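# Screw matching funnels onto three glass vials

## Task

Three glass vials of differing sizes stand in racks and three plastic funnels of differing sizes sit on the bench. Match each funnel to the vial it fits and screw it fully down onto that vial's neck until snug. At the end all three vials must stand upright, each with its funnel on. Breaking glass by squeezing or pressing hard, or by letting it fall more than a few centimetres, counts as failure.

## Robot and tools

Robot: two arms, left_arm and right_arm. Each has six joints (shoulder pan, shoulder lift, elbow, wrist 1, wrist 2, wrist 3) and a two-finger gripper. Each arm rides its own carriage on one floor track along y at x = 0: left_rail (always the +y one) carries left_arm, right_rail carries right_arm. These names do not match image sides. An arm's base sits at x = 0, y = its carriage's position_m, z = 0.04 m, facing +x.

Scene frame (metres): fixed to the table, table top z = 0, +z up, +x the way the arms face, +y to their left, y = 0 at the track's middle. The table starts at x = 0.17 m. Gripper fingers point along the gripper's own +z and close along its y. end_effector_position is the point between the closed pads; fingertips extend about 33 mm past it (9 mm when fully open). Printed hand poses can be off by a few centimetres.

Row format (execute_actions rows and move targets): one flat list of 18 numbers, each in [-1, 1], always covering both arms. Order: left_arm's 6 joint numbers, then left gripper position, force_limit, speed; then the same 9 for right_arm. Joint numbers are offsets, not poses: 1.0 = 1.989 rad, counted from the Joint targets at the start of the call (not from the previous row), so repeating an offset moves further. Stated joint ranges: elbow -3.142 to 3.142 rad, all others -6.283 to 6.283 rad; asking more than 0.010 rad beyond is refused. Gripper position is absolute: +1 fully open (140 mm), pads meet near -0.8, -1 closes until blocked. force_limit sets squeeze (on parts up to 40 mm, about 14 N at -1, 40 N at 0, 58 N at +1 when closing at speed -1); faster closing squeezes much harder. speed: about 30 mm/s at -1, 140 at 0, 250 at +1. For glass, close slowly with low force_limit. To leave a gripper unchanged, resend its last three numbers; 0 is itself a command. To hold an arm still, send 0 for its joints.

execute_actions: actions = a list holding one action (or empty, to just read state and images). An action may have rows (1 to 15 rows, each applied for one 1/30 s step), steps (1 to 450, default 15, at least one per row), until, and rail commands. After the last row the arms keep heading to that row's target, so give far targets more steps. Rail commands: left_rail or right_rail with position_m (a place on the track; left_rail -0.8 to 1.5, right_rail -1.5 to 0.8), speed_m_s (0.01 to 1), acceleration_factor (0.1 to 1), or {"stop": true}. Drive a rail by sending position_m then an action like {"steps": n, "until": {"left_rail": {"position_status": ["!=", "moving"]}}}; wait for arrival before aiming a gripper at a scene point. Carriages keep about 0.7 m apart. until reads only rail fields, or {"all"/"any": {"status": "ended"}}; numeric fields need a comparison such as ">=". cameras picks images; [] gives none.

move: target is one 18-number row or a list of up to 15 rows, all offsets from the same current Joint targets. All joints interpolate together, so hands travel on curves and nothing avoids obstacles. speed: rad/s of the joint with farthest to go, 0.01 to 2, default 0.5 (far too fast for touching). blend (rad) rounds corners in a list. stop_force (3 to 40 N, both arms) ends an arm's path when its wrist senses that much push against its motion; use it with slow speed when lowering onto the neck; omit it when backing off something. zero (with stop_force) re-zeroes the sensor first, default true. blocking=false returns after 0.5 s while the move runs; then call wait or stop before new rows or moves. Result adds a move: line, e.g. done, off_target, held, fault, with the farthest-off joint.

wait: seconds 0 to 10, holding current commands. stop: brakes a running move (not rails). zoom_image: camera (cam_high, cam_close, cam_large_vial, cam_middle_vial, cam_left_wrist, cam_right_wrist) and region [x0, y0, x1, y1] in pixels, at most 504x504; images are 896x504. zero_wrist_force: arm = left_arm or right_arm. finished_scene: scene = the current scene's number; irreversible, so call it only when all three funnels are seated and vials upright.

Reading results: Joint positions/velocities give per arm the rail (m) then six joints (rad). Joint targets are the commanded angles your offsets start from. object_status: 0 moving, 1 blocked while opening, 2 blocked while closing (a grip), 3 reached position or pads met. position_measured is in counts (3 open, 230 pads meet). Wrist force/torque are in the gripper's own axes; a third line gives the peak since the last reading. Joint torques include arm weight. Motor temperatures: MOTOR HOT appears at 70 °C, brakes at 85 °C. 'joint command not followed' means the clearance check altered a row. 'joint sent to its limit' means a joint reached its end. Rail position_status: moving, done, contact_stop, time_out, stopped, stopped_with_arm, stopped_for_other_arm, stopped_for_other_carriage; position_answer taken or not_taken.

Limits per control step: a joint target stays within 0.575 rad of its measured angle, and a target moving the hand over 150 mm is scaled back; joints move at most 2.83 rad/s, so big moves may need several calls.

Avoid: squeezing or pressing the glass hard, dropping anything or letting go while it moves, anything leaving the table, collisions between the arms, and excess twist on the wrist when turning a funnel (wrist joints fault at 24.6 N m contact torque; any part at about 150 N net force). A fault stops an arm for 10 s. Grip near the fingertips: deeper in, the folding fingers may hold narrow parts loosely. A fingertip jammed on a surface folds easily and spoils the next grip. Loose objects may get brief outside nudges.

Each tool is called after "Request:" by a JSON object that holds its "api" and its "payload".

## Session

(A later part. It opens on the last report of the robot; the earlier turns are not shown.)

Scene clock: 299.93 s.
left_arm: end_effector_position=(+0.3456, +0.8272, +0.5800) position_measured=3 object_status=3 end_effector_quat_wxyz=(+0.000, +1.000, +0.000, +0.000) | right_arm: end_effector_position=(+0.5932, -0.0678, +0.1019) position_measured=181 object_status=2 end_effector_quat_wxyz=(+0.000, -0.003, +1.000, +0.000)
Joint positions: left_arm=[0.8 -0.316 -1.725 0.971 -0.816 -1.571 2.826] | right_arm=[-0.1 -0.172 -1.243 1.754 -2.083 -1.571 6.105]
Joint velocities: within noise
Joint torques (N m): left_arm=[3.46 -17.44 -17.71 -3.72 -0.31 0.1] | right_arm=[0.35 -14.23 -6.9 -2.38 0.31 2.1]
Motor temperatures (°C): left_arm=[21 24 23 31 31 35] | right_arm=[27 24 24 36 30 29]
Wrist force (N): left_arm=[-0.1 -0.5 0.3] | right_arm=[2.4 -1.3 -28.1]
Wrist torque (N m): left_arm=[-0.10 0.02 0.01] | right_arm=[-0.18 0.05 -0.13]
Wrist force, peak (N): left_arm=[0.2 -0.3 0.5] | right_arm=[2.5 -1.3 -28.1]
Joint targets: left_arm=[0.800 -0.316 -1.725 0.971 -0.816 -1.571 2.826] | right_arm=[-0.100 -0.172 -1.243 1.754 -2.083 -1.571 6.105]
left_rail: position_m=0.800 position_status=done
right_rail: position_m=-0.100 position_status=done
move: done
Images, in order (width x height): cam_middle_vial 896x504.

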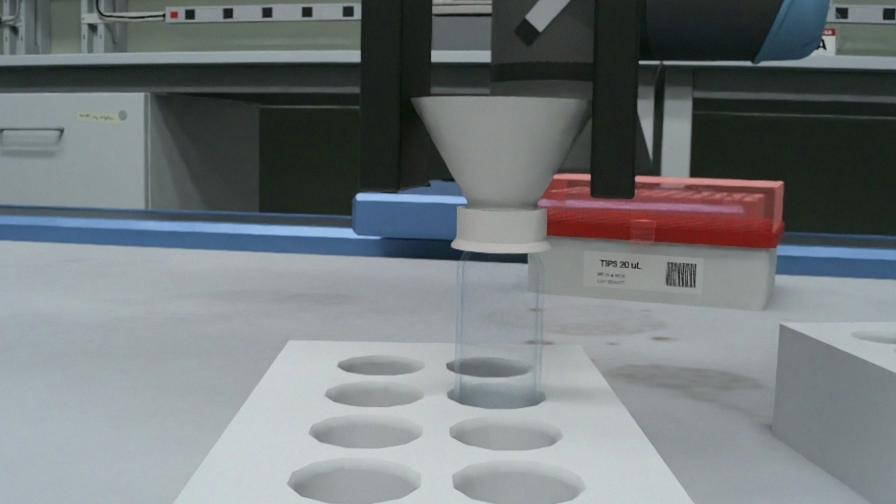

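Request:
{"api": "move", "payload": {"target": [[0,0,0,0,0,0,1,1,1,0,-0.00028,-0.00034,0.00062,0,0,-1,0.2,-1],[0,0,0,0,0,0,1,1,1,0,-0.00028,-0.00034,0.00062,0,0,0,-1,-0.5],[0,0,0,0,0,0,1,1,1,0,-0.0443,-0.0771,0.1220,0,0,0,-1,-0.5],[0,0,0,0,0,0,1,1,1,-0.0938,0.0089,-0.1475,0.1391,0,-1,0,-1,-0.5]], "speed": [0.3,0.3,0.6,1.8], "blend": [0,0,0.03,0], "cameras": ["cam_middle_vial"]}}

Request:
{"api": "move", "payload": {"target": [0,0,0,0,0,0,1,1,1,0,0,0,0,0,-1,0,-1,-0.5], "speed": 2, "cameras": []}}

Request:
{"api": "move", "payload": {"target": [0,0,0,0,0,0,1,1,1,0,0,0,0,0,-1,0,-1,-0.5], "speed": 2, "cameras": []}}

Request:
{"api": "move", "payload": {"target": [0,0,0,0,0,0,1,1,1,0,0,0,0,0,-1,0,-1,-0.5], "speed": 2, "cameras": []}}

Request:
{"api": "move", "payload": {"target": [0,0,0,0,0,0,1,1,1,0,0,0,0,0,-0.836,0,-1,-0.5], "speed": 2, "cameras": ["cam_right_wrist"]}}

Request:
{"api": "move", "payload": {"target": [0,0,0,0,0,0,1,1,1,0,0,0,0,0,-0.7897,0,-1,-0.5], "speed": 2, "cameras": ["cam_right_wrist"]}}

Scene clock: 327.13 s.
left_arm: end_effector_position=(+0.3456, +0.8272, +0.5800) position_measured=3 object_status=3 end_effector_quat_wxyz=(+0.000, +1.000, +0.000, +0.000) | right_arm: end_effector_position=(+0.6320, -0.1945, +0.1997) position_measured=129 object_status=3 end_effector_quat_wxyz=(+0.000, +0.786, -0.618, +0.000)
Joint positions: left_arm=[0.8 -0.316 -1.725 0.971 -0.816 -1.571 2.826] | right_arm=[-0.1 -0.359 -1.225 1.461 -1.806 -1.571 4.116]
Joint velocities: within noise
Joint torques (N m): left_arm=[2.34 -17.55 -19.02 -3.68 -0.33 0.22] | right_arm=[-4.92 -32.9 -29 -1.89 0.45 -2.44]
Motor temperatures (°C): left_arm=[21 24 23 31 30 35] | right_arm=[27 24 24 36 30 29]
Wrist force (N): left_arm=[0.0 0.2 0.4] | right_arm=[0.1 -0.9 0.0]
Wrist torque (N m): left_arm=[0.04 0.00 0.00] | right_arm=[-0.19 -0.02 -0.04]
Wrist force, peak (N): left_arm=[0.5 -0.5 0.1] | right_arm=[2.5 -1.4 -28.2]
Joint targets: left_arm=[0.800 -0.316 -1.725 0.971 -0.816 -1.571 2.826] | right_arm=[-0.100 -0.359 -1.225 1.461 -1.806 -1.571 4.116]
left_rail: position_m=0.800 position_status=done
right_rail: position_m=-0.100 position_status=done
move: done
Images, in order (width x height): cam_middle_vial 896x504.

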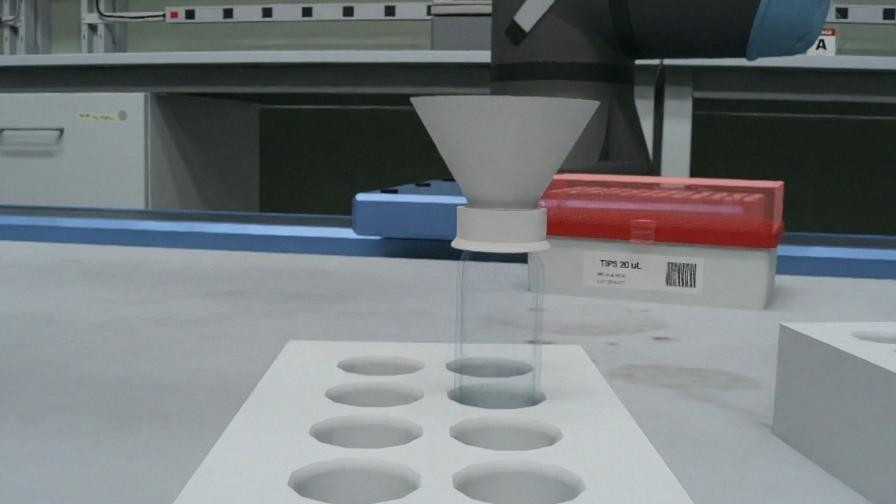

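Scene clock: 329.00 s.
left_arm: end_effector_position=(+0.3456, +0.8272, +0.5800) position_measured=3 object_status=3 end_effector_quat_wxyz=(+0.000, +1.000, +0.000, +0.000) | right_arm: end_effector_position=(+0.6320, -0.1946, +0.1997) position_measured=129 object_status=3 end_effector_quat_wxyz=(+0.000, +0.947, +0.322, +0.000)
Joint positions: left_arm=[0.8 -0.316 -1.725 0.971 -0.816 -1.571 2.826] | right_arm=[-0.1 -0.359 -1.225 1.461 -1.806 -1.571 2.128]
Joint velocities: within noise
Joint torques (N m): left_arm=[3.23 -18.36 -18.79 -3.71 -0.46 0.45] | right_arm=[-5.12 -32.41 -24.85 -2.34 0.32 -2.29]
Motor temperatures (°C): left_arm=[21 24 23 31 30 35] | right_arm=[27 24 24 36 30 29]
Wrist force (N): left_arm=[0.1 -0.1 0.0] | right_arm=[0.1 -0.9 -0.1]
Wrist torque (N m): left_arm=[-0.02 -0.02 0.00] | right_arm=[-0.22 -0.01 -0.01]
Wrist force, peak (N): left_arm=[0.0 -0.6 0.3] | right_arm=[-0.2 -1.0 -0.4]
Joint targets: left_arm=[0.800 -0.316 -1.725 0.971 -0.816 -1.571 2.826] | right_arm=[-0.100 -0.359 -1.225 1.461 -1.806 -1.571 2.128]
left_rail: position_m=0.800 position_status=done
right_rail: position_m=-0.100 position_status=done
move: done
No camera images: "cameras" was empty.

Scene clock: 330.87 s.
left_arm: end_effector_position=(+0.3456, +0.8272, +0.5800) position_measured=3 object_status=3 end_effector_quat_wxyz=(+0.000, +1.000, +0.000, +0.000) | right_arm: end_effector_position=(+0.6320, -0.1946, +0.1997) position_measured=129 object_status=3 end_effector_quat_wxyz=(+0.000, +0.246, +0.969, +0.000)
Joint positions: left_arm=[0.8 -0.316 -1.725 0.971 -0.816 -1.571 2.826] | right_arm=[-0.1 -0.359 -1.225 1.461 -1.806 -1.571 0.139]
Joint velocities: within noise
Joint torques (N m): left_arm=[3.96 -18.51 -18.44 -3.54 -0.35 0.19] | right_arm=[-4 -32.41 -21.75 -2.84 0.43 -2.86]
Motor temperatures (°C): left_arm=[21 24 23 31 30 35] | right_arm=[27 24 24 36 30 29]
Wrist force (N): left_arm=[0.1 -0.3 0.0] | right_arm=[0.1 -0.8 -0.2]
Wrist torque (N m): left_arm=[-0.06 -0.03 0.01] | right_arm=[-0.19 -0.04 -0.03]
Wrist force, peak (N): left_arm=[-0.2 0.1 0.5] | right_arm=[-0.2 -1.0 -0.3]
Joint targets: left_arm=[0.800 -0.316 -1.725 0.971 -0.816 -1.571 2.826] | right_arm=[-0.100 -0.359 -1.225 1.461 -1.806 -1.571 0.139]
left_rail: position_m=0.800 position_status=done
right_rail: position_m=-0.100 position_status=done
move: done
No camera images: "cameras" was empty.

Scene clock: 332.73 s.
left_arm: end_effector_position=(+0.3456, +0.8272, +0.5800) position_measured=3 object_status=3 end_effector_quat_wxyz=(+0.000, +1.000, +0.000, +0.000) | right_arm: end_effector_position=(+0.6320, -0.1946, +0.1997) position_measured=129 object_status=3 end_effector_quat_wxyz=(+0.000, +0.678, -0.735, +0.000)
Joint positions: left_arm=[0.8 -0.316 -1.725 0.971 -0.816 -1.571 2.826] | right_arm=[-0.1 -0.359 -1.225 1.461 -1.806 -1.571 -1.85]
Joint velocities: within noise
Joint torques (N m): left_arm=[4.06 -18.61 -18.5 -3.79 -0.46 0.36] | right_arm=[-4.29 -32.25 -18.33 -3.63 0.31 -2.4]
Motor temperatures (°C): left_arm=[21 24 23 31 30 35] | right_arm=[27 24 24 36 30 29]
Wrist force (N): left_arm=[0.2 0.0 0.3] | right_arm=[-0.1 -0.7 -0.3]
Wrist torque (N m): left_arm=[0.00 -0.05 0.01] | right_arm=[-0.16 0.06 -0.02]
Wrist force, peak (N): left_arm=[-0.3 -0.6 0.1] | right_arm=[-0.3 -1.0 -0.1]
Joint targets: left_arm=[0.800 -0.316 -1.725 0.971 -0.816 -1.571 2.826] | right_arm=[-0.100 -0.359 -1.225 1.461 -1.806 -1.571 -1.850]
left_rail: position_m=0.800 position_status=done
right_rail: position_m=-0.100 position_status=done
move: done
No camera images: "cameras" was empty.

Scene clock: 334.43 s.
left_arm: end_effector_position=(+0.3456, +0.8272, +0.5800) position_measured=3 object_status=3 end_effector_quat_wxyz=(+0.000, +1.000, +0.000, +0.000) | right_arm: end_effector_position=(+0.6320, -0.1946, +0.1997) position_measured=129 object_status=3 end_effector_quat_wxyz=(+0.000, +1.000, +0.006, +0.000)
Joint positions: left_arm=[0.8 -0.316 -1.725 0.971 -0.816 -1.571 2.826] | right_arm=[-0.1 -0.359 -1.225 1.461 -1.806 -1.571 -3.512]
Joint velocities: within noise
Joint torques (N m): left_arm=[4.03 -18.69 -18.18 -3.73 -0.32 0.22] | right_arm=[-4.04 -32.28 -18.53 -3.9 0.21 -2.5]
Motor temperatures (°C): left_arm=[21 24 23 31 30 34] | right_arm=[27 24 24 36 30 29]
Wrist force (N): left_arm=[0.0 -0.2 0.1] | right_arm=[0.0 -0.8 -0.1]
Wrist torque (N m): left_arm=[-0.03 0.00 0.00] | right_arm=[-0.16 0.01 -0.02]
Wrist force, peak (N): left_arm=[0.4 -0.4 -0.3] | right_arm=[0.0 -1.1 -0.2]
Joint targets: left_arm=[0.800 -0.316 -1.725 0.971 -0.816 -1.571 2.826] | right_arm=[-0.100 -0.359 -1.225 1.461 -1.806 -1.571 -3.512]
left_rail: position_m=0.800 position_status=done
right_rail: position_m=-0.100 position_status=done
move: done
Images, in order (width x height): cam_right_wrist 896x504.

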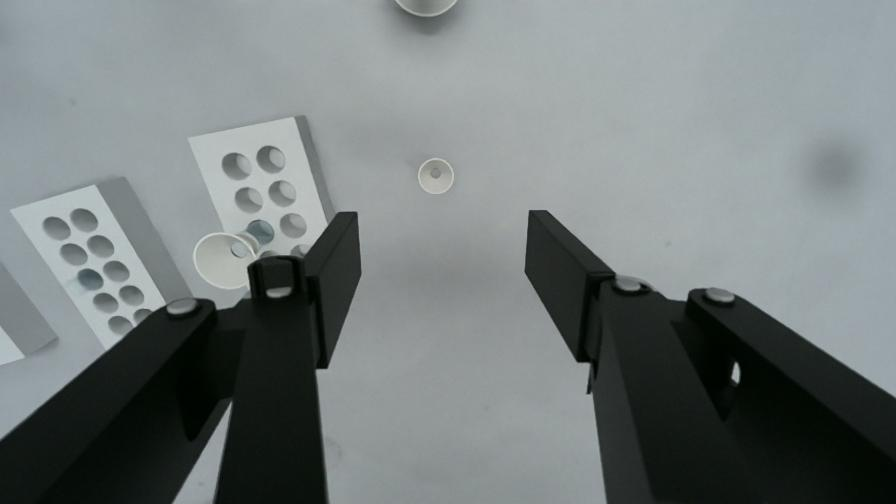

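Scene clock: 336.10 s.
left_arm: end_effector_position=(+0.3456, +0.8272, +0.5800) position_measured=3 object_status=3 end_effector_quat_wxyz=(+0.000, +1.000, +0.000, +0.000) | right_arm: end_effector_position=(+0.6320, -0.1946, +0.1997) position_measured=129 object_status=3 end_effector_quat_wxyz=(+0.000, +0.703, +0.711, +0.000)
Joint positions: left_arm=[0.8 -0.316 -1.725 0.971 -0.816 -1.571 2.826] | right_arm=[-0.1 -0.359 -1.225 1.461 -1.806 -1.571 -5.083]
Joint velocities: within noise
Joint torques (N m): left_arm=[3.8 -18.51 -19.46 -3.69 -0.52 0.4] | right_arm=[-2.84 -32.79 -19.14 -4.38 0.33 -2.75]
Motor temperatures (°C): left_arm=[21 24 23 31 30 34] | right_arm=[27 24 24 36 30 29]
Wrist force (N): left_arm=[0.2 -0.1 0.1] | right_arm=[0.0 -0.9 -0.5]
Wrist torque (N m): left_arm=[-0.01 -0.04 0.01] | right_arm=[-0.20 0.00 -0.02]
Wrist force, peak (N): left_arm=[-0.1 -0.6 0.2] | right_arm=[0.2 -1.0 -0.4]
Joint targets: left_arm=[0.800 -0.316 -1.725 0.971 -0.816 -1.571 2.826] | right_arm=[-0.100 -0.359 -1.225 1.461 -1.806 -1.571 -5.083]
left_rail: position_m=0.800 position_status=done
right_rail: position_m=-0.100 position_status=done
move: done
Images, in order (width x height): cam_right_wrist 896x504.

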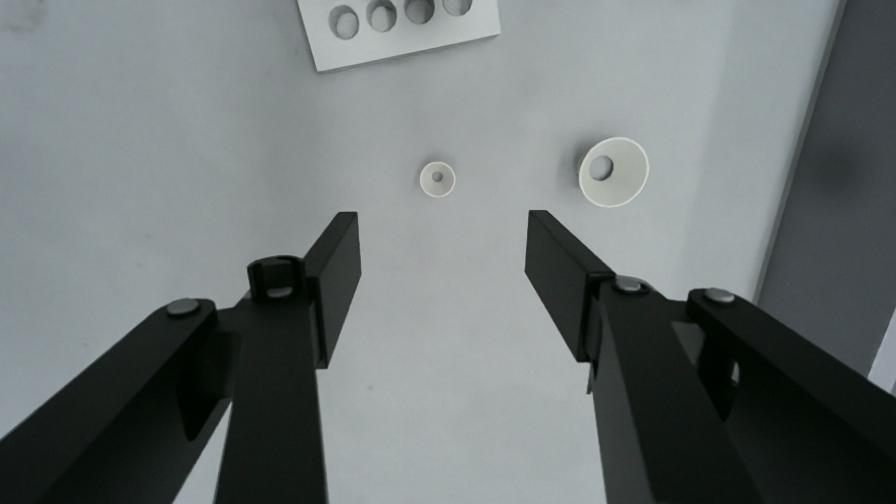

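Request:
{"api": "move", "payload": {"target": [[0,0,0,0,0,0,1,1,1,0,0.0786,0.10736,-0.18596,0,0,0,-1,-0.5],[0,0,0,0,0,0,1,1,1,0,0.0786,0.10736,-0.18596,0,0,-1,-0.05,-1]], "speed": 0.3, "cameras": ["cam_right_wrist"]}}

Request:
{"api": "zoom_image", "payload": {"camera": "cam_right_wrist", "region": [350, 180, 550, 320]}}

Scene clock: 352.27 s.
left_arm: end_effector_position=(+0.3456, +0.8272, +0.5800) position_measured=3 object_status=3 end_effector_quat_wxyz=(+0.000, +1.000, +0.000, +0.000) | right_arm: end_effector_position=(+0.6336, -0.1951, +0.0407) position_measured=195 object_status=0 end_effector_quat_wxyz=(+0.000, +0.703, +0.711, +0.000)
Joint positions: left_arm=[0.8 -0.316 -1.725 0.971 -0.816 -1.571 2.826] | right_arm=[-0.1 -0.359 -1.069 1.674 -2.176 -1.571 -5.083]
Joint velocities: within noise
Joint torques (N m): left_arm=[3.57 -18.52 -19.26 -3.64 -0.33 0.37] | right_arm=[-1.92 -34.13 -18.29 -4.41 0.32 -2.33]
Motor temperatures (°C): left_arm=[21 24 23 31 30 34] | right_arm=[27 24 24 36 30 29]
Wrist force (N): left_arm=[0.0 -0.4 0.2] | right_arm=[0.3 -1.0 -4.5]
Wrist torque (N m): left_arm=[-0.08 -0.01 0.01] | right_arm=[-0.09 -0.02 0.00]
Wrist force, peak (N): left_arm=[0.0 -0.4 0.5] | right_arm=[0.1 -1.0 -4.9]
Joint targets: left_arm=[0.800 -0.316 -1.725 0.971 -0.816 -1.571 2.826] | right_arm=[-0.100 -0.359 -1.069 1.674 -2.176 -1.571 -5.083]
left_rail: position_m=0.800 position_status=done
right_rail: position_m=-0.100 position_status=done
move: done
Images, in order (width x height): cam_right_wrist 896x504.

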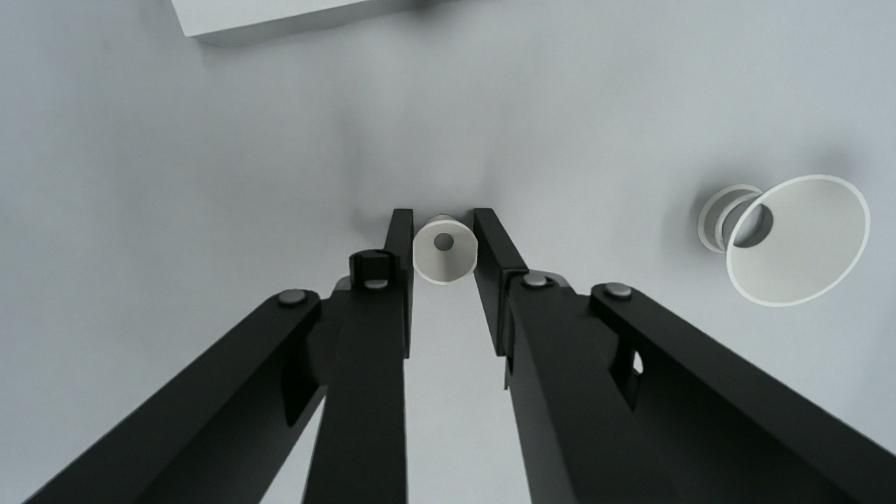

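Scaled by 2.520 from the camera's 896x504 image, which has a finer 1280x720 frame.

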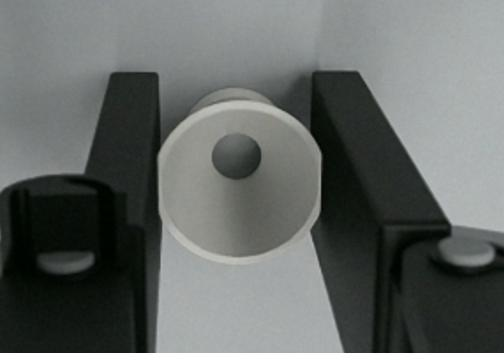

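Request:
{"api": "move", "payload": {"target": [0,0,0,0,0,0,1,1,1,0,-0.0786,-0.10736,0.18596,0,0,-1,-0.05,-1], "speed": 0.5, "cameras": ["cam_right_wrist","cam_high"]}}

Scene clock: 375.17 s.
left_arm: end_effector_position=(+0.3456, +0.8272, +0.5800) position_measured=3 object_status=3 end_effector_quat_wxyz=(+0.000, +1.000, +0.000, +0.000) | right_arm: end_effector_position=(+0.6320, -0.1946, +0.1996) position_measured=195 object_status=2 end_effector_quat_wxyz=(+0.000, +0.703, +0.711, +0.000)
Joint positions: left_arm=[0.8 -0.316 -1.725 0.971 -0.816 -1.571 2.826] | right_arm=[-0.1 -0.359 -1.225 1.461 -1.806 -1.571 -5.083]
Joint velocities: within noise
Joint torques (N m): left_arm=[3.42 -18.63 -19.17 -3.61 -0.3 0.27] | right_arm=[-0.56 -44.41 -29.38 -1.44 0.59 -2.36]
Motor temperatures (°C): left_arm=[21 24 23 31 30 34] | right_arm=[27 24 24 36 30 29]
Wrist force (N): left_arm=[0.0 0.0 0.3] | right_arm=[0.2 -0.7 -0.5]
Wrist torque (N m): left_arm=[0.01 -0.01 0.00] | right_arm=[-0.16 -0.04 -0.02]
Wrist force, peak (N): left_arm=[0.4 -0.5 0.0] | right_arm=[0.3 -1.3 -4.8]
Joint targets: left_arm=[0.800 -0.316 -1.725 0.971 -0.816 -1.571 2.826] | right_arm=[-0.100 -0.359 -1.225 1.461 -1.806 -1.571 -5.083]
left_rail: position_m=0.800 position_status=done
right_rail: position_m=-0.100 position_status=done
move: done
Images, in order (width x height): cam_high 896x504, cam_right_wrist 896x504.

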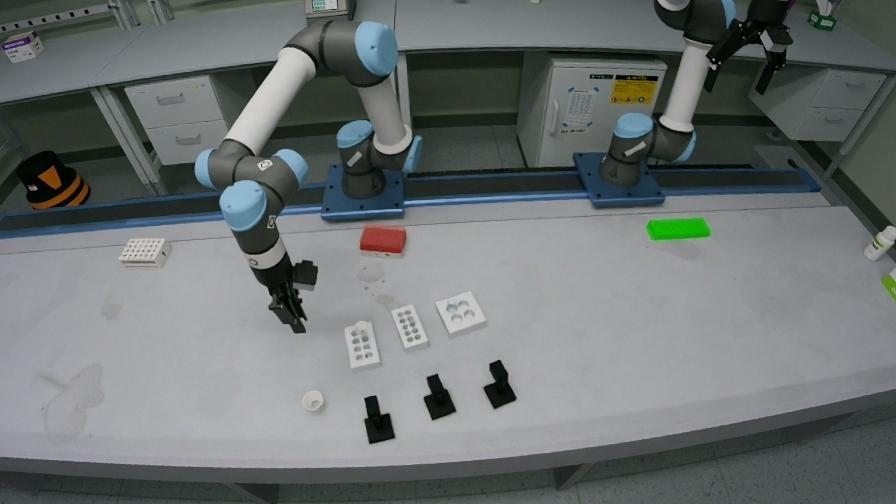

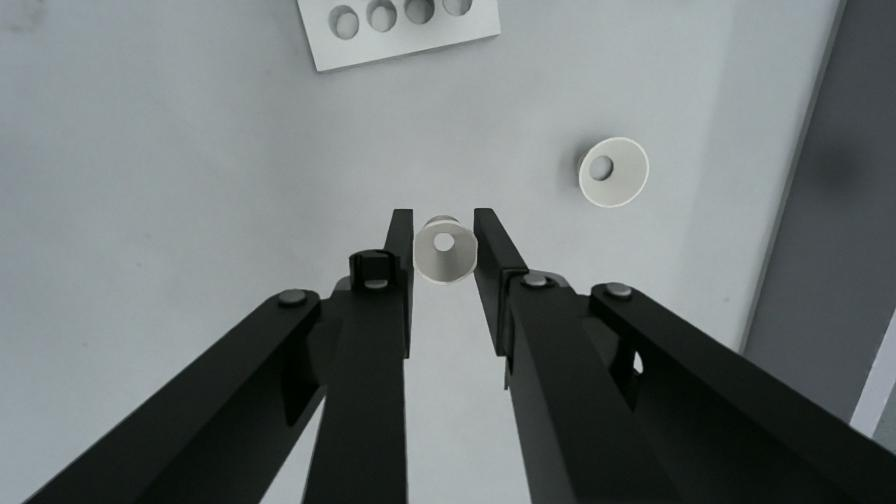

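Request:
{"api": "move", "payload": {"target": [0,0,0,0,0,0,1,1,1,0.2024,-0.07536,0.07143,0.00398,0,0.2087,-1,-0.05,-1], "speed": 0.5, "cameras": ["cam_right_wrist"]}}

Request:
{"api": "move", "payload": {"target": [0,0,0,0,0,0,1,1,1,0,0,0,0,0,-0.78974,-1,-0.05,-1], "speed": 0.9, "cameras": ["cam_right_wrist","cam_close"]}}

Scene clock: 387.83 s.
left_arm: end_effector_position=(+0.3456, +0.8272, +0.5800) position_measured=3 object_status=3 end_effector_quat_wxyz=(+0.000, +1.000, +0.000, +0.000) | right_arm: end_effector_position=(+0.5580, +0.0578, +0.2197) position_measured=195 object_status=2 end_effector_quat_wxyz=(+0.000, +0.707, +0.707, +0.000)
Joint positions: left_arm=[0.8 -0.316 -1.725 0.971 -0.816 -1.571 2.826] | right_arm=[-0.1 0.044 -1.375 1.603 -1.798 -1.571 -4.668]
Joint velocities: within noise
Joint torques (N m): left_arm=[3.91 -18.24 -21.11 -3.56 -0.46 0.35] | right_arm=[8.16 -37.48 -18.38 -1.75 0.5 2.32]
Motor temperatures (°C): left_arm=[21 24 23 31 30 34] | right_arm=[27 24 24 36 30 29]
Wrist force (N): left_arm=[0.1 -0.3 0.0] | right_arm=[0.2 -0.5 0.0]
Wrist torque (N m): left_arm=[-0.05 -0.03 0.00] | right_arm=[-0.12 -0.03 -0.02]
Wrist force, peak (N): left_arm=[0.4 -0.1 0.5] | right_arm=[2.6 -1.7 -0.5]
Joint targets: left_arm=[0.800 -0.316 -1.725 0.971 -0.816 -1.571 2.826] | right_arm=[-0.100 0.044 -1.375 1.603 -1.798 -1.571 -4.668]
left_rail: position_m=0.800 position_status=done
right_rail: position_m=-0.100 position_status=done
move: done
Images, in order (width x height): cam_right_wrist 896x504.

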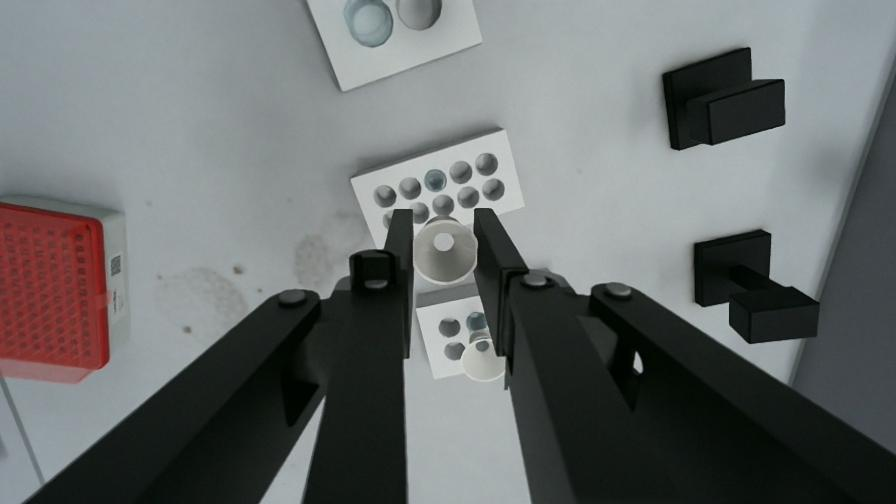

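Scene clock: 390.23 s.
left_arm: end_effector_position=(+0.3456, +0.8272, +0.5800) position_measured=3 object_status=3 end_effector_quat_wxyz=(+0.000, +1.000, +0.000, +0.000) | right_arm: end_effector_position=(+0.5580, +0.0579, +0.2197) position_measured=195 object_status=2 end_effector_quat_wxyz=(+0.000, +0.001, +1.000, +0.000)
Joint positions: left_arm=[0.8 -0.316 -1.725 0.971 -0.816 -1.571 2.826] | right_arm=[-0.1 0.044 -1.375 1.603 -1.798 -1.571 -6.238]
Joint velocities: within noise
Joint torques (N m): left_arm=[3.39 -18.52 -19.37 -3.57 -0.68 0.21] | right_arm=[6.87 -37.41 -22.1 -2.29 0.39 -2.33]
Motor temperatures (°C): left_arm=[21 24 23 31 30 34] | right_arm=[27 24 24 36 30 29]
Wrist force (N): left_arm=[-0.1 -0.4 0.1] | right_arm=[-0.1 -0.6 -0.3]
Wrist torque (N m): left_arm=[-0.08 0.03 0.00] | right_arm=[-0.13 0.01 -0.02]
Wrist force, peak (N): left_arm=[0.2 -0.5 0.1] | right_arm=[-0.1 -1.0 -0.1]
Joint targets: left_arm=[0.800 -0.316 -1.725 0.971 -0.816 -1.571 2.826] | right_arm=[-0.100 0.044 -1.375 1.603 -1.798 -1.571 -6.238]
left_rail: position_m=0.800 position_status=done
right_rail: position_m=-0.100 position_status=done
move: done
Images, in order (width x height): cam_close 896x504, cam_right_wrist 896x504.

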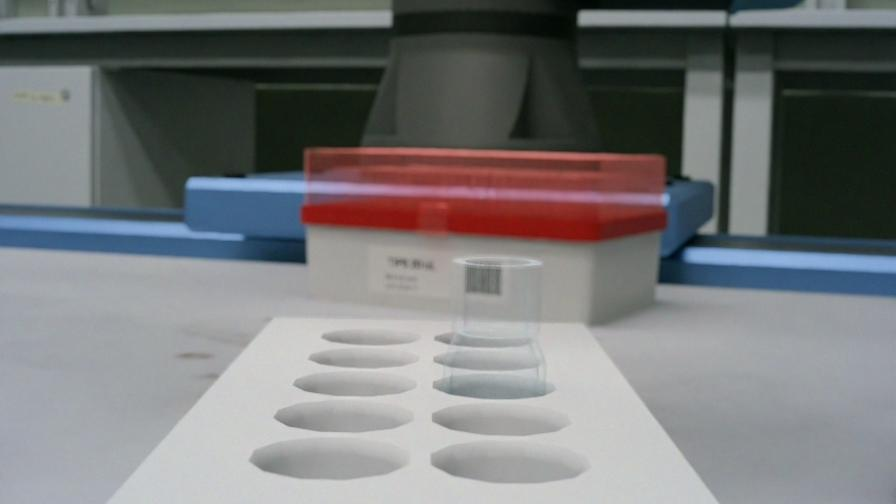

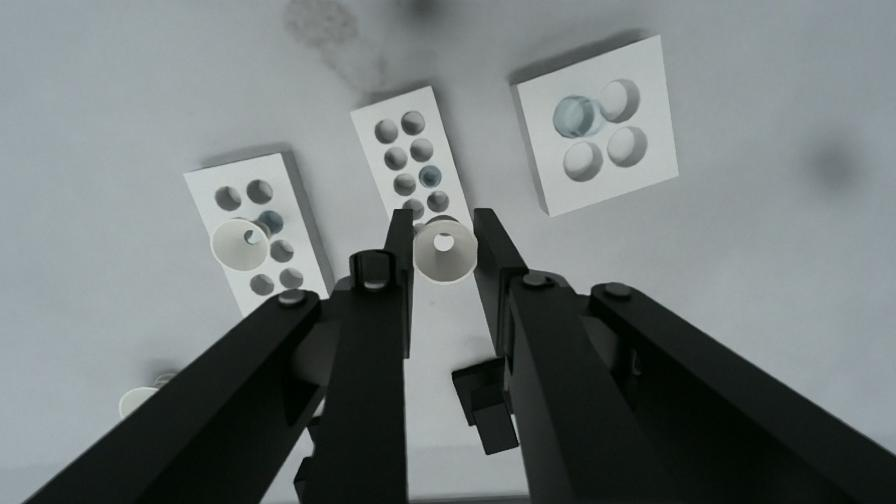

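Request:
{"api": "zoom_image", "payload": {"camera": "cam_right_wrist", "region": [392, 142, 472, 212]}}

Request:
{"api": "zoom_image", "payload": {"camera": "cam_right_wrist", "region": [520, 70, 680, 210]}}

Scaled by 6.300 from the camera's 896x504 image, which has a finer 1280x720 frame.

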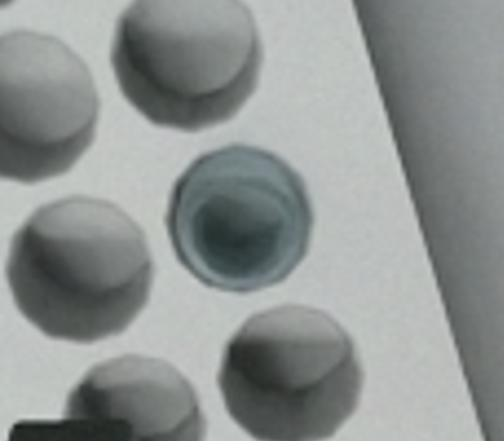

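Scaled by 3.150 from the camera's 896x504 image, which has a finer 1280x720 frame.

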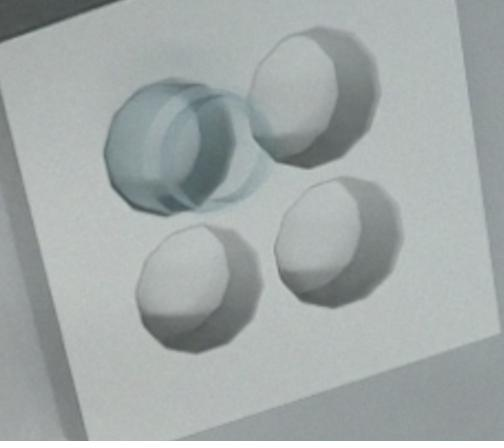

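Request:
{"api": "move", "payload": {"target": [0,0,0,0,0,0,1,1,1,-0.00285,-0.00068,0.00083,-0.00015,0,0.7869,-1,-0.05,-1], "speed": 0.9, "cameras": ["cam_right_wrist"]}}

Request:
{"api": "zoom_image", "payload": {"camera": "cam_right_wrist", "region": [392, 142, 472, 212]}}

Request:
{"api": "move", "payload": {"target": [0,0,0,0,0,0,1,1,1,0,0,0,0,0,-0.78974,-1,-0.05,-1], "speed": 0.9, "cameras": ["cam_right_wrist","cam_close"]}}

Request:
{"api": "zoom_image", "payload": {"camera": "cam_right_wrist", "region": [392, 142, 472, 212]}}

Scene clock: 408.37 s.
left_arm: end_effector_position=(+0.3456, +0.8272, +0.5800) position_measured=3 object_status=3 end_effector_quat_wxyz=(+0.000, +1.000, +0.000, +0.000) | right_arm: end_effector_position=(+0.5583, +0.0547, +0.2197) position_measured=195 object_status=2 end_effector_quat_wxyz=(+0.000, +0.707, +0.707, +0.000)
Joint positions: left_arm=[0.8 -0.316 -1.725 0.971 -0.816 -1.571 2.826] | right_arm=[-0.1 0.038 -1.376 1.604 -1.799 -1.571 -4.673]
Joint velocities: within noise
Joint torques (N m): left_arm=[3.9 -18.18 -20.62 -3.61 -0.4 0.34] | right_arm=[-4.36 -36.93 -18.36 -4.51 0.43 2.21]
Motor temperatures (°C): left_arm=[21 24 23 31 30 34] | right_arm=[27 24 24 36 30 29]
Wrist force (N): left_arm=[0.1 -0.2 0.2] | right_arm=[0.0 -0.4 -0.2]
Wrist torque (N m): left_arm=[-0.03 -0.03 0.00] | right_arm=[-0.09 0.00 -0.01]
Wrist force, peak (N): left_arm=[0.6 -0.1 -0.2] | right_arm=[-0.3 -1.0 -0.2]
Joint targets: left_arm=[0.800 -0.316 -1.725 0.971 -0.816 -1.571 2.826] | right_arm=[-0.100 0.038 -1.376 1.604 -1.799 -1.571 -4.673]
left_rail: position_m=0.800 position_status=done
right_rail: position_m=-0.100 position_status=done
move: done
Images, in order (width x height): cam_right_wrist 896x504.

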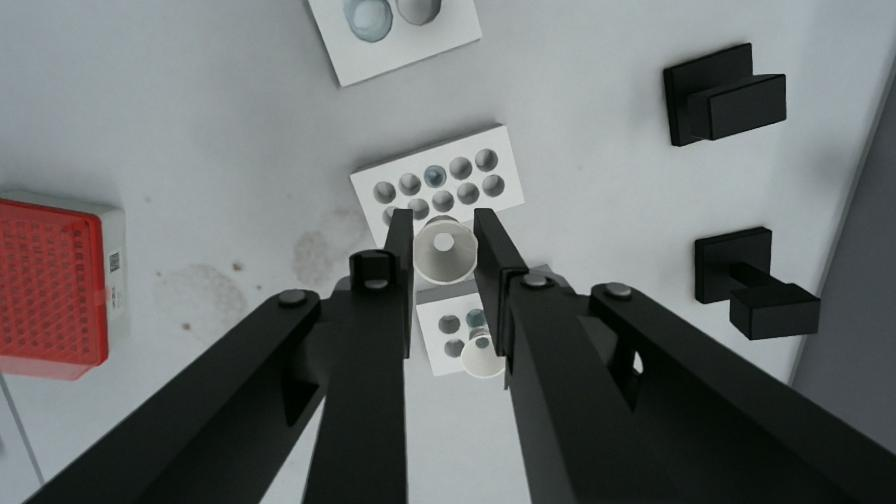

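Scaled by 6.300 from the camera's 896x504 image, which has a finer 1280x720 frame.

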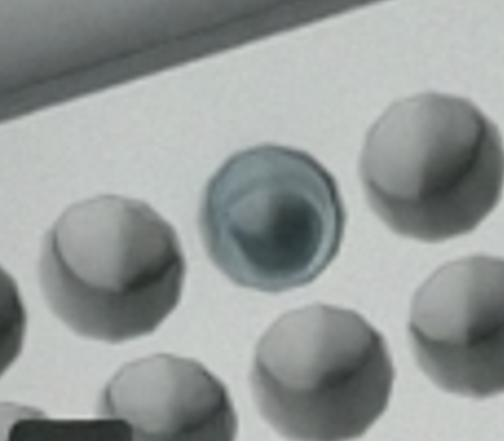

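Scene clock: 410.77 s.
left_arm: end_effector_position=(+0.3456, +0.8272, +0.5800) position_measured=3 object_status=3 end_effector_quat_wxyz=(+0.000, +1.000, +0.000, +0.000) | right_arm: end_effector_position=(+0.5583, +0.0547, +0.2197) position_measured=195 object_status=2 end_effector_quat_wxyz=(+0.000, +0.001, +1.000, +0.000)
Joint positions: left_arm=[0.8 -0.316 -1.725 0.971 -0.816 -1.571 2.826] | right_arm=[-0.1 0.038 -1.376 1.604 -1.799 -1.571 -6.244]
Joint velocities: within noise
Joint torques (N m): left_arm=[3.23 -20.16 -20.52 -3.65 -0.61 0.47] | right_arm=[-4.99 -37.64 -22.44 -4.08 0.31 -2.69]
Motor temperatures (°C): left_arm=[21 24 23 31 30 34] | right_arm=[27 24 24 36 30 29]
Wrist force (N): left_arm=[0.0 -0.2 0.3] | right_arm=[-0.2 -0.8 0.0]
Wrist torque (N m): left_arm=[-0.04 0.00 0.00] | right_arm=[-0.17 0.02 -0.02]
Wrist force, peak (N): left_arm=[-0.2 -0.5 0.1] | right_arm=[-0.1 -1.0 0.0]
Joint targets: left_arm=[0.800 -0.316 -1.725 0.971 -0.816 -1.571 2.826] | right_arm=[-0.100 0.038 -1.376 1.604 -1.799 -1.571 -6.244]
left_rail: position_m=0.800 position_status=done
right_rail: position_m=-0.100 position_status=done
move: done
Images, in order (width x height): cam_close 896x504, cam_right_wrist 896x504.

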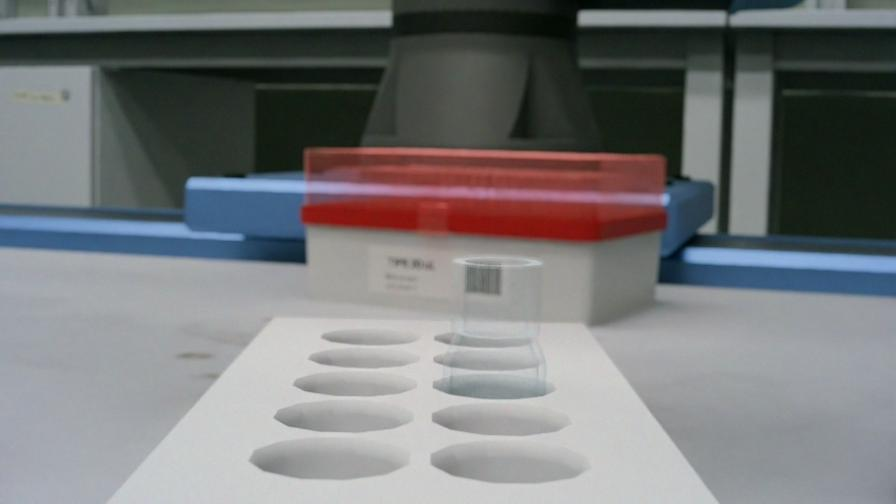

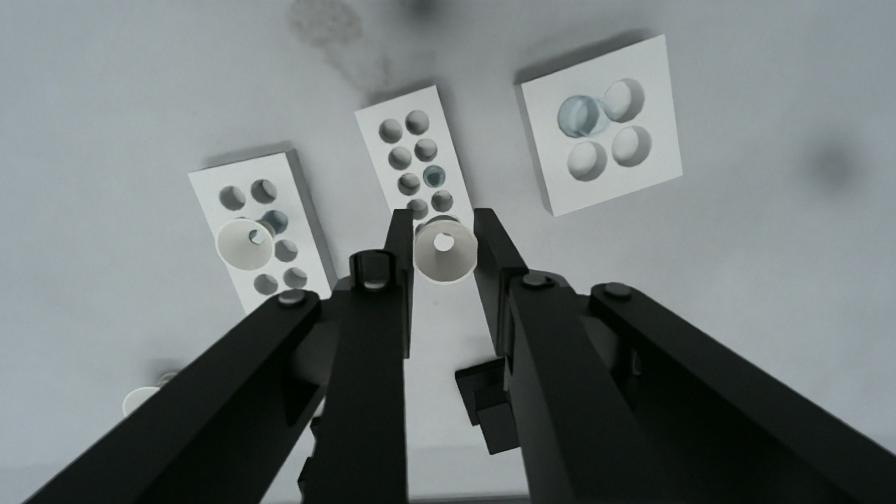

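Scaled by 6.300 from the camera's 896x504 image, which has a finer 1280x720 frame.

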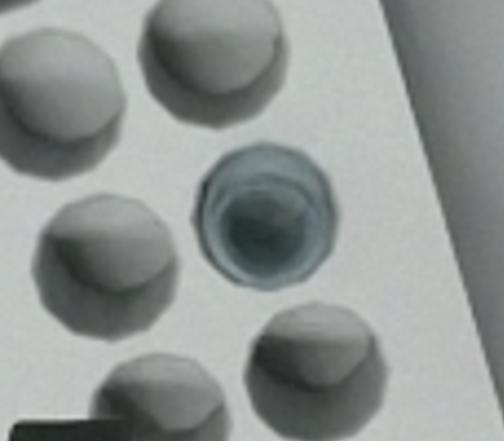

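Request:
{"api": "move", "payload": {"target": [0,0,0,0,0,0,1,1,1,-0.00058,0.03865,0.08085,-0.1195,0,0,-1,-0.05,-1], "speed": 0.3, "cameras": ["cam_close"]}}

Request:
{"api": "zoom_image", "payload": {"camera": "cam_close", "region": [380, 100, 632, 400]}}

Scene clock: 426.00 s.
left_arm: end_effector_position=(+0.3456, +0.8272, +0.5800) position_measured=3 object_status=3 end_effector_quat_wxyz=(+0.000, +1.000, +0.000, +0.000) | right_arm: end_effector_position=(+0.5586, +0.0541, +0.1247) position_measured=195 object_status=2 end_effector_quat_wxyz=(+0.000, +0.001, +1.000, +0.000)
Joint positions: left_arm=[0.8 -0.316 -1.725 0.971 -0.816 -1.571 2.826] | right_arm=[-0.1 0.037 -1.3 1.765 -2.036 -1.571 -6.244]
Joint velocities: within noise
Joint torques (N m): left_arm=[3.41 -18.74 -19.7 -3.59 -0.65 0.31] | right_arm=[-4.36 -26.45 -15.63 -4.79 0.3 -2.4]
Motor temperatures (°C): left_arm=[21 24 23 31 30 34] | right_arm=[27 24 23 36 30 29]
Wrist force (N): left_arm=[0.1 -0.2 -0.1] | right_arm=[-0.1 -0.8 -0.1]
Wrist torque (N m): left_arm=[-0.03 -0.02 0.00] | right_arm=[-0.20 0.02 -0.03]
Wrist force, peak (N): left_arm=[0.4 -0.6 0.0] | right_arm=[0.1 -0.9 -1.5]
Joint targets: left_arm=[0.800 -0.316 -1.725 0.971 -0.816 -1.571 2.826] | right_arm=[-0.100 0.037 -1.299 1.765 -2.036 -1.571 -6.244]
left_rail: position_m=0.800 position_status=done
right_rail: position_m=-0.100 position_status=done
move: done
Images, in order (width x height): cam_close 896x504.

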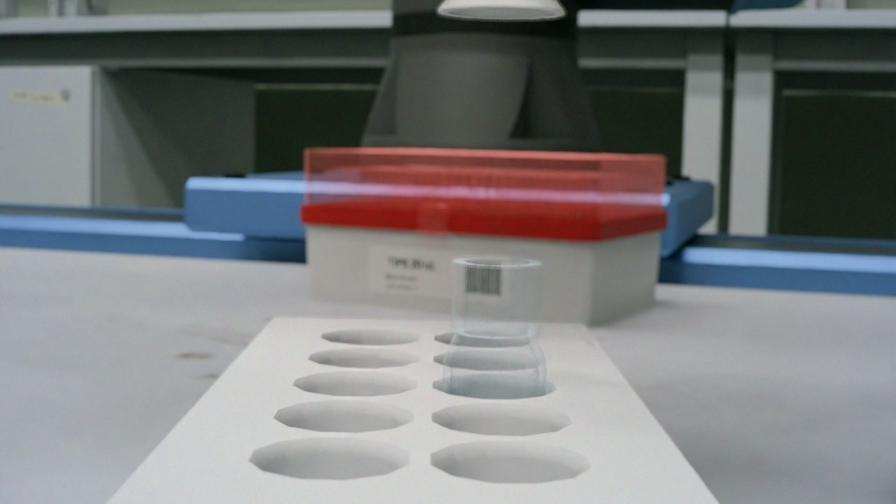

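Scaled by 1.680 from the camera's 896x504 image, which has a finer 1280x720 frame.

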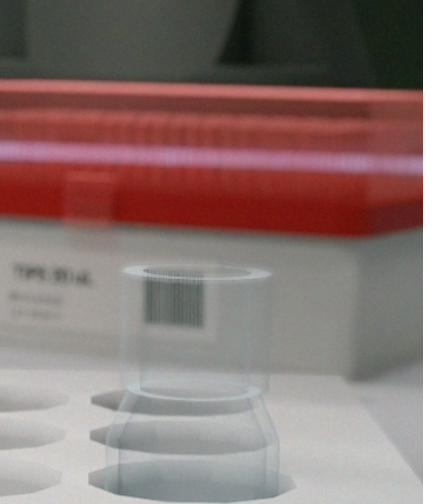

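Request:
{"api": "move", "payload": {"target": [0,0,0,0,0,0,1,1,1,0,0.01381,0.01639,-0.0302,0,0,-1,-0.05,-1], "speed": 0.15, "cameras": ["cam_close"]}}

Request:
{"api": "zoom_image", "payload": {"camera": "cam_close", "region": [380, 100, 632, 400]}}

Scene clock: 434.67 s.
left_arm: end_effector_position=(+0.3456, +0.8272, +0.5800) position_measured=3 object_status=3 end_effector_quat_wxyz=(+0.000, +1.000, +0.000, +0.000) | right_arm: end_effector_position=(+0.5586, +0.0541, +0.1007) position_measured=195 object_status=2 end_effector_quat_wxyz=(+0.000, +0.001, +1.000, +0.000)
Joint positions: left_arm=[0.8 -0.316 -1.725 0.971 -0.816 -1.571 2.826] | right_arm=[-0.1 0.037 -1.272 1.798 -2.096 -1.571 -6.244]
Joint velocities: within noise
Joint torques (N m): left_arm=[3.19 -18.46 -21.24 -3.55 -0.61 0.46] | right_arm=[-3.84 -26.54 -14.77 -4.86 0.49 -2.49]
Motor temperatures (°C): left_arm=[21 24 23 31 30 34] | right_arm=[27 24 23 36 30 29]
Wrist force (N): left_arm=[0.0 -0.3 0.1] | right_arm=[0.2 -0.8 0.0]
Wrist torque (N m): left_arm=[-0.05 -0.01 0.01] | right_arm=[-0.18 -0.06 -0.04]
Wrist force, peak (N): left_arm=[-0.1 -0.3 0.5] | right_arm=[-0.1 -0.9 -0.6]
Joint targets: left_arm=[0.800 -0.316 -1.725 0.971 -0.816 -1.571 2.826] | right_arm=[-0.100 0.037 -1.272 1.798 -2.096 -1.571 -6.244]
left_rail: position_m=0.800 position_status=done
right_rail: position_m=-0.100 position_status=done
move: done
Images, in order (width x height): cam_close 896x504.

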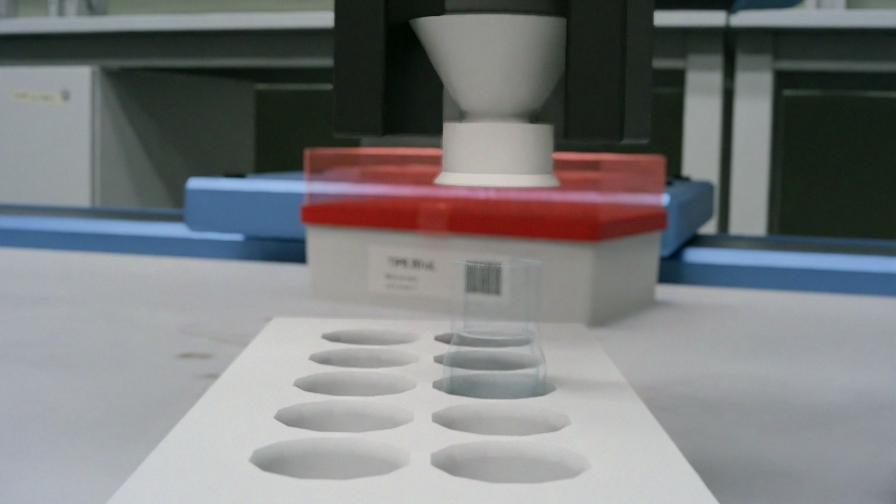

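Scaled by 1.680 from the camera's 896x504 image, which has a finer 1280x720 frame.

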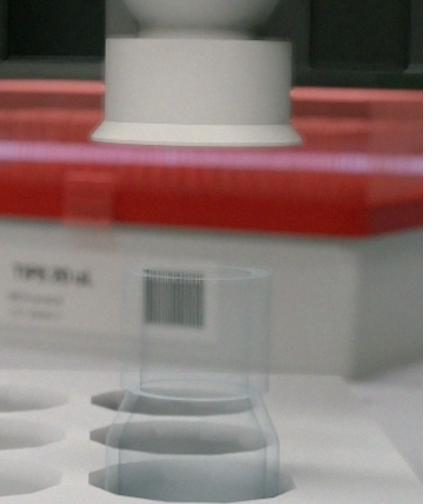

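Request:
{"api": "move", "payload": {"target": [0,0,0,0,0,0,1,1,1,0,0.00559,0.00574,-0.01133,0,0,-1,-0.05,-1], "speed": 0.05, "cameras": ["cam_close"]}}

Request:
{"api": "zoom_image", "payload": {"camera": "cam_close", "region": [380, 100, 632, 400]}}

Request:
{"api": "move", "payload": {"target": [0,0,0,0,0,0,1,1,1,0,0.00515,0.00491,-0.01006,0,0,-1,-0.05,-1], "speed": 0.012, "stop_force": 4, "cameras": ["cam_close","cam_right_wrist"]}}

Request:
{"api": "zoom_image", "payload": {"camera": "cam_close", "region": [380, 100, 632, 400]}}

Scene clock: 448.60 s.
left_arm: end_effector_position=(+0.3456, +0.8272, +0.5800) position_measured=3 object_status=3 end_effector_quat_wxyz=(+0.000, +1.000, +0.000, +0.000) | right_arm: end_effector_position=(+0.5586, +0.0541, +0.0917) position_measured=195 object_status=2 end_effector_quat_wxyz=(+0.000, +0.001, +1.000, +0.000)
Joint positions: left_arm=[0.8 -0.316 -1.725 0.971 -0.816 -1.571 2.826] | right_arm=[-0.1 0.037 -1.261 1.809 -2.119 -1.571 -6.244]
Joint velocities: within noise
Joint torques (N m): left_arm=[3.84 -19.19 -21.1 -3.56 -0.49 0.58] | right_arm=[-3.68 -28.13 -15.85 -4.77 0.62 -2.47]
Motor temperatures (°C): left_arm=[21 24 23 31 30 34] | right_arm=[27 24 23 36 30 29]
Wrist force (N): left_arm=[-0.1 -0.5 0.0] | right_arm=[0.2 -1.0 -0.4]
Wrist torque (N m): left_arm=[-0.10 0.01 0.00] | right_arm=[-0.22 -0.06 -0.04]
Wrist force, peak (N): left_arm=[-0.1 -0.5 0.3] | right_arm=[0.0 -1.2 -0.3]
Joint targets: left_arm=[0.800 -0.316 -1.725 0.971 -0.816 -1.571 2.826] | right_arm=[-0.100 0.037 -1.261 1.809 -2.119 -1.571 -6.244]
left_rail: position_m=0.800 position_status=done
right_rail: position_m=-0.100 position_status=done
move: done
Images, in order (width x height): cam_close 896x504.

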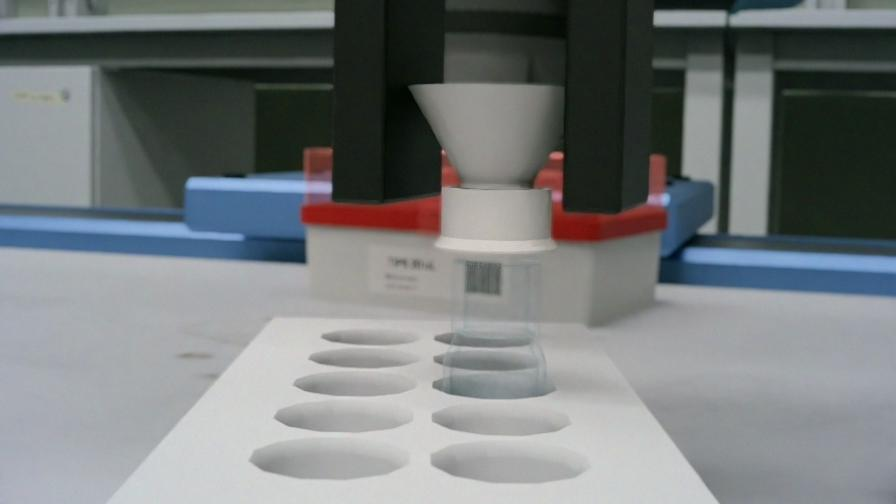

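Scaled by 1.680 from the camera's 896x504 image, which has a finer 1280x720 frame.

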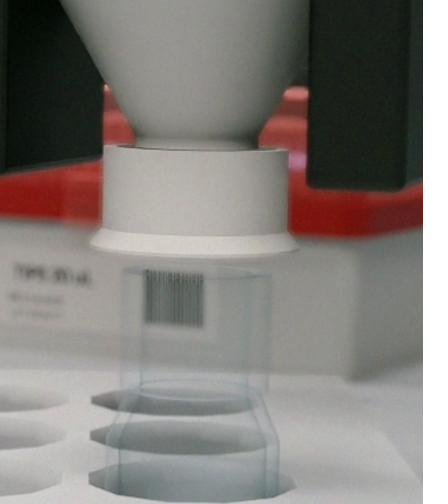

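Scene clock: 451.23 s.
left_arm: end_effector_position=(+0.3456, +0.8272, +0.5800) position_measured=3 object_status=3 end_effector_quat_wxyz=(+0.000, +1.000, +0.000, +0.000) | right_arm: end_effector_position=(+0.5586, +0.0541, +0.0845) position_measured=195 object_status=2 end_effector_quat_wxyz=(+0.000, +0.001, +1.000, +0.000)
Joint positions: left_arm=[0.8 -0.316 -1.725 0.971 -0.816 -1.571 2.826] | right_arm=[-0.1 0.037 -1.252 1.818 -2.137 -1.571 -6.244]
Joint velocities: within noise
Joint torques (N m): left_arm=[3.34 -19.1 -20.63 -3.48 -0.42 0.4] | right_arm=[-3.31 -37.71 -23.56 -1.77 0.62 -2.33]
Motor temperatures (°C): left_arm=[21 24 23 31 30 34] | right_arm=[27 24 23 36 30 29]
Wrist force (N): left_arm=[-0.2 -0.1 0.3] | right_arm=[-0.2 -1.3 -4.0]
Wrist torque (N m): left_arm=[-0.03 0.03 0.00] | right_arm=[-0.18 -0.04 -0.03]
Wrist force, peak (N): left_arm=[-0.1 -0.6 -0.1] | right_arm=[-0.2 -1.6 -7.9]
Joint targets: left_arm=[0.800 -0.316 -1.725 0.971 -0.816 -1.571 2.826] | right_arm=[-0.100 0.037 -1.252 1.818 -2.137 -1.571 -6.244]
left_rail: position_m=0.800 position_status=done
right_rail: position_m=-0.100 position_status=done
move: contact (right_arm)
Images, in order (width x height): cam_close 896x504, cam_right_wrist 896x504.

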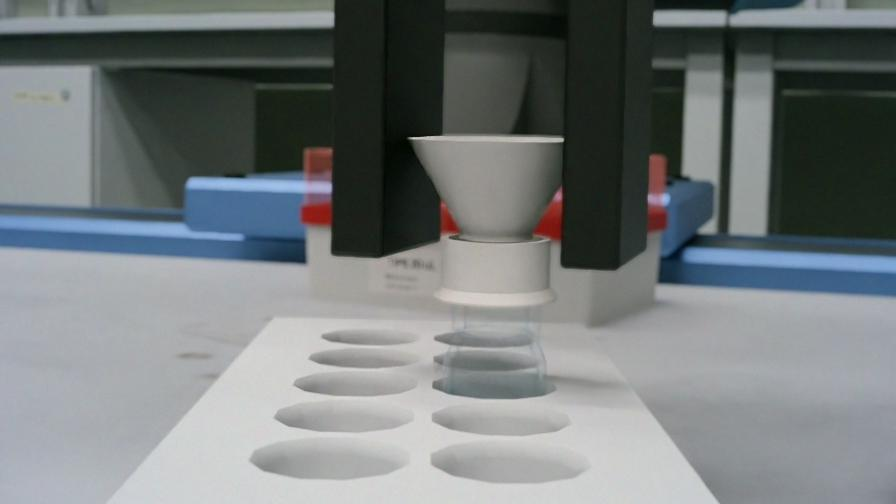

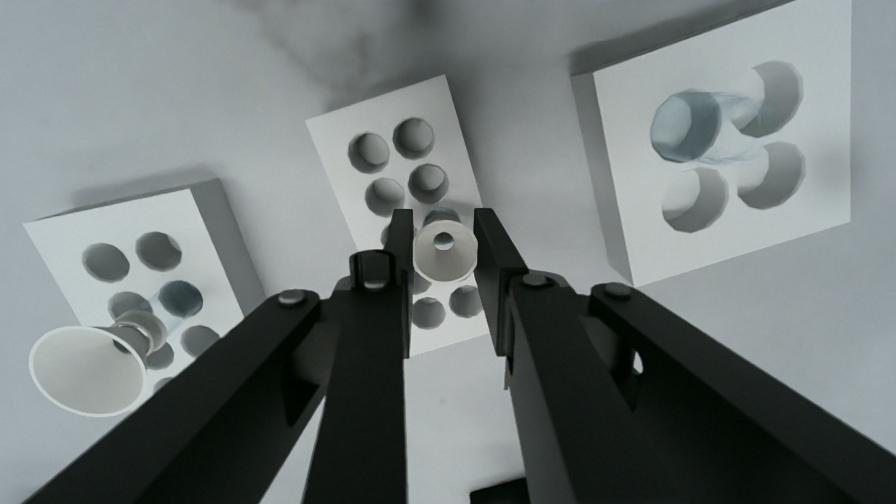

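Scaled by 1.680 from the camera's 896x504 image, which has a finer 1280x720 frame.

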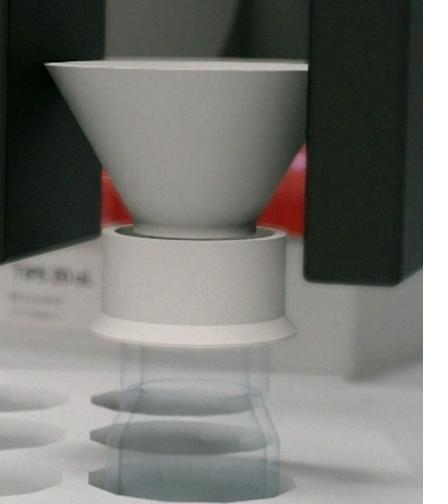

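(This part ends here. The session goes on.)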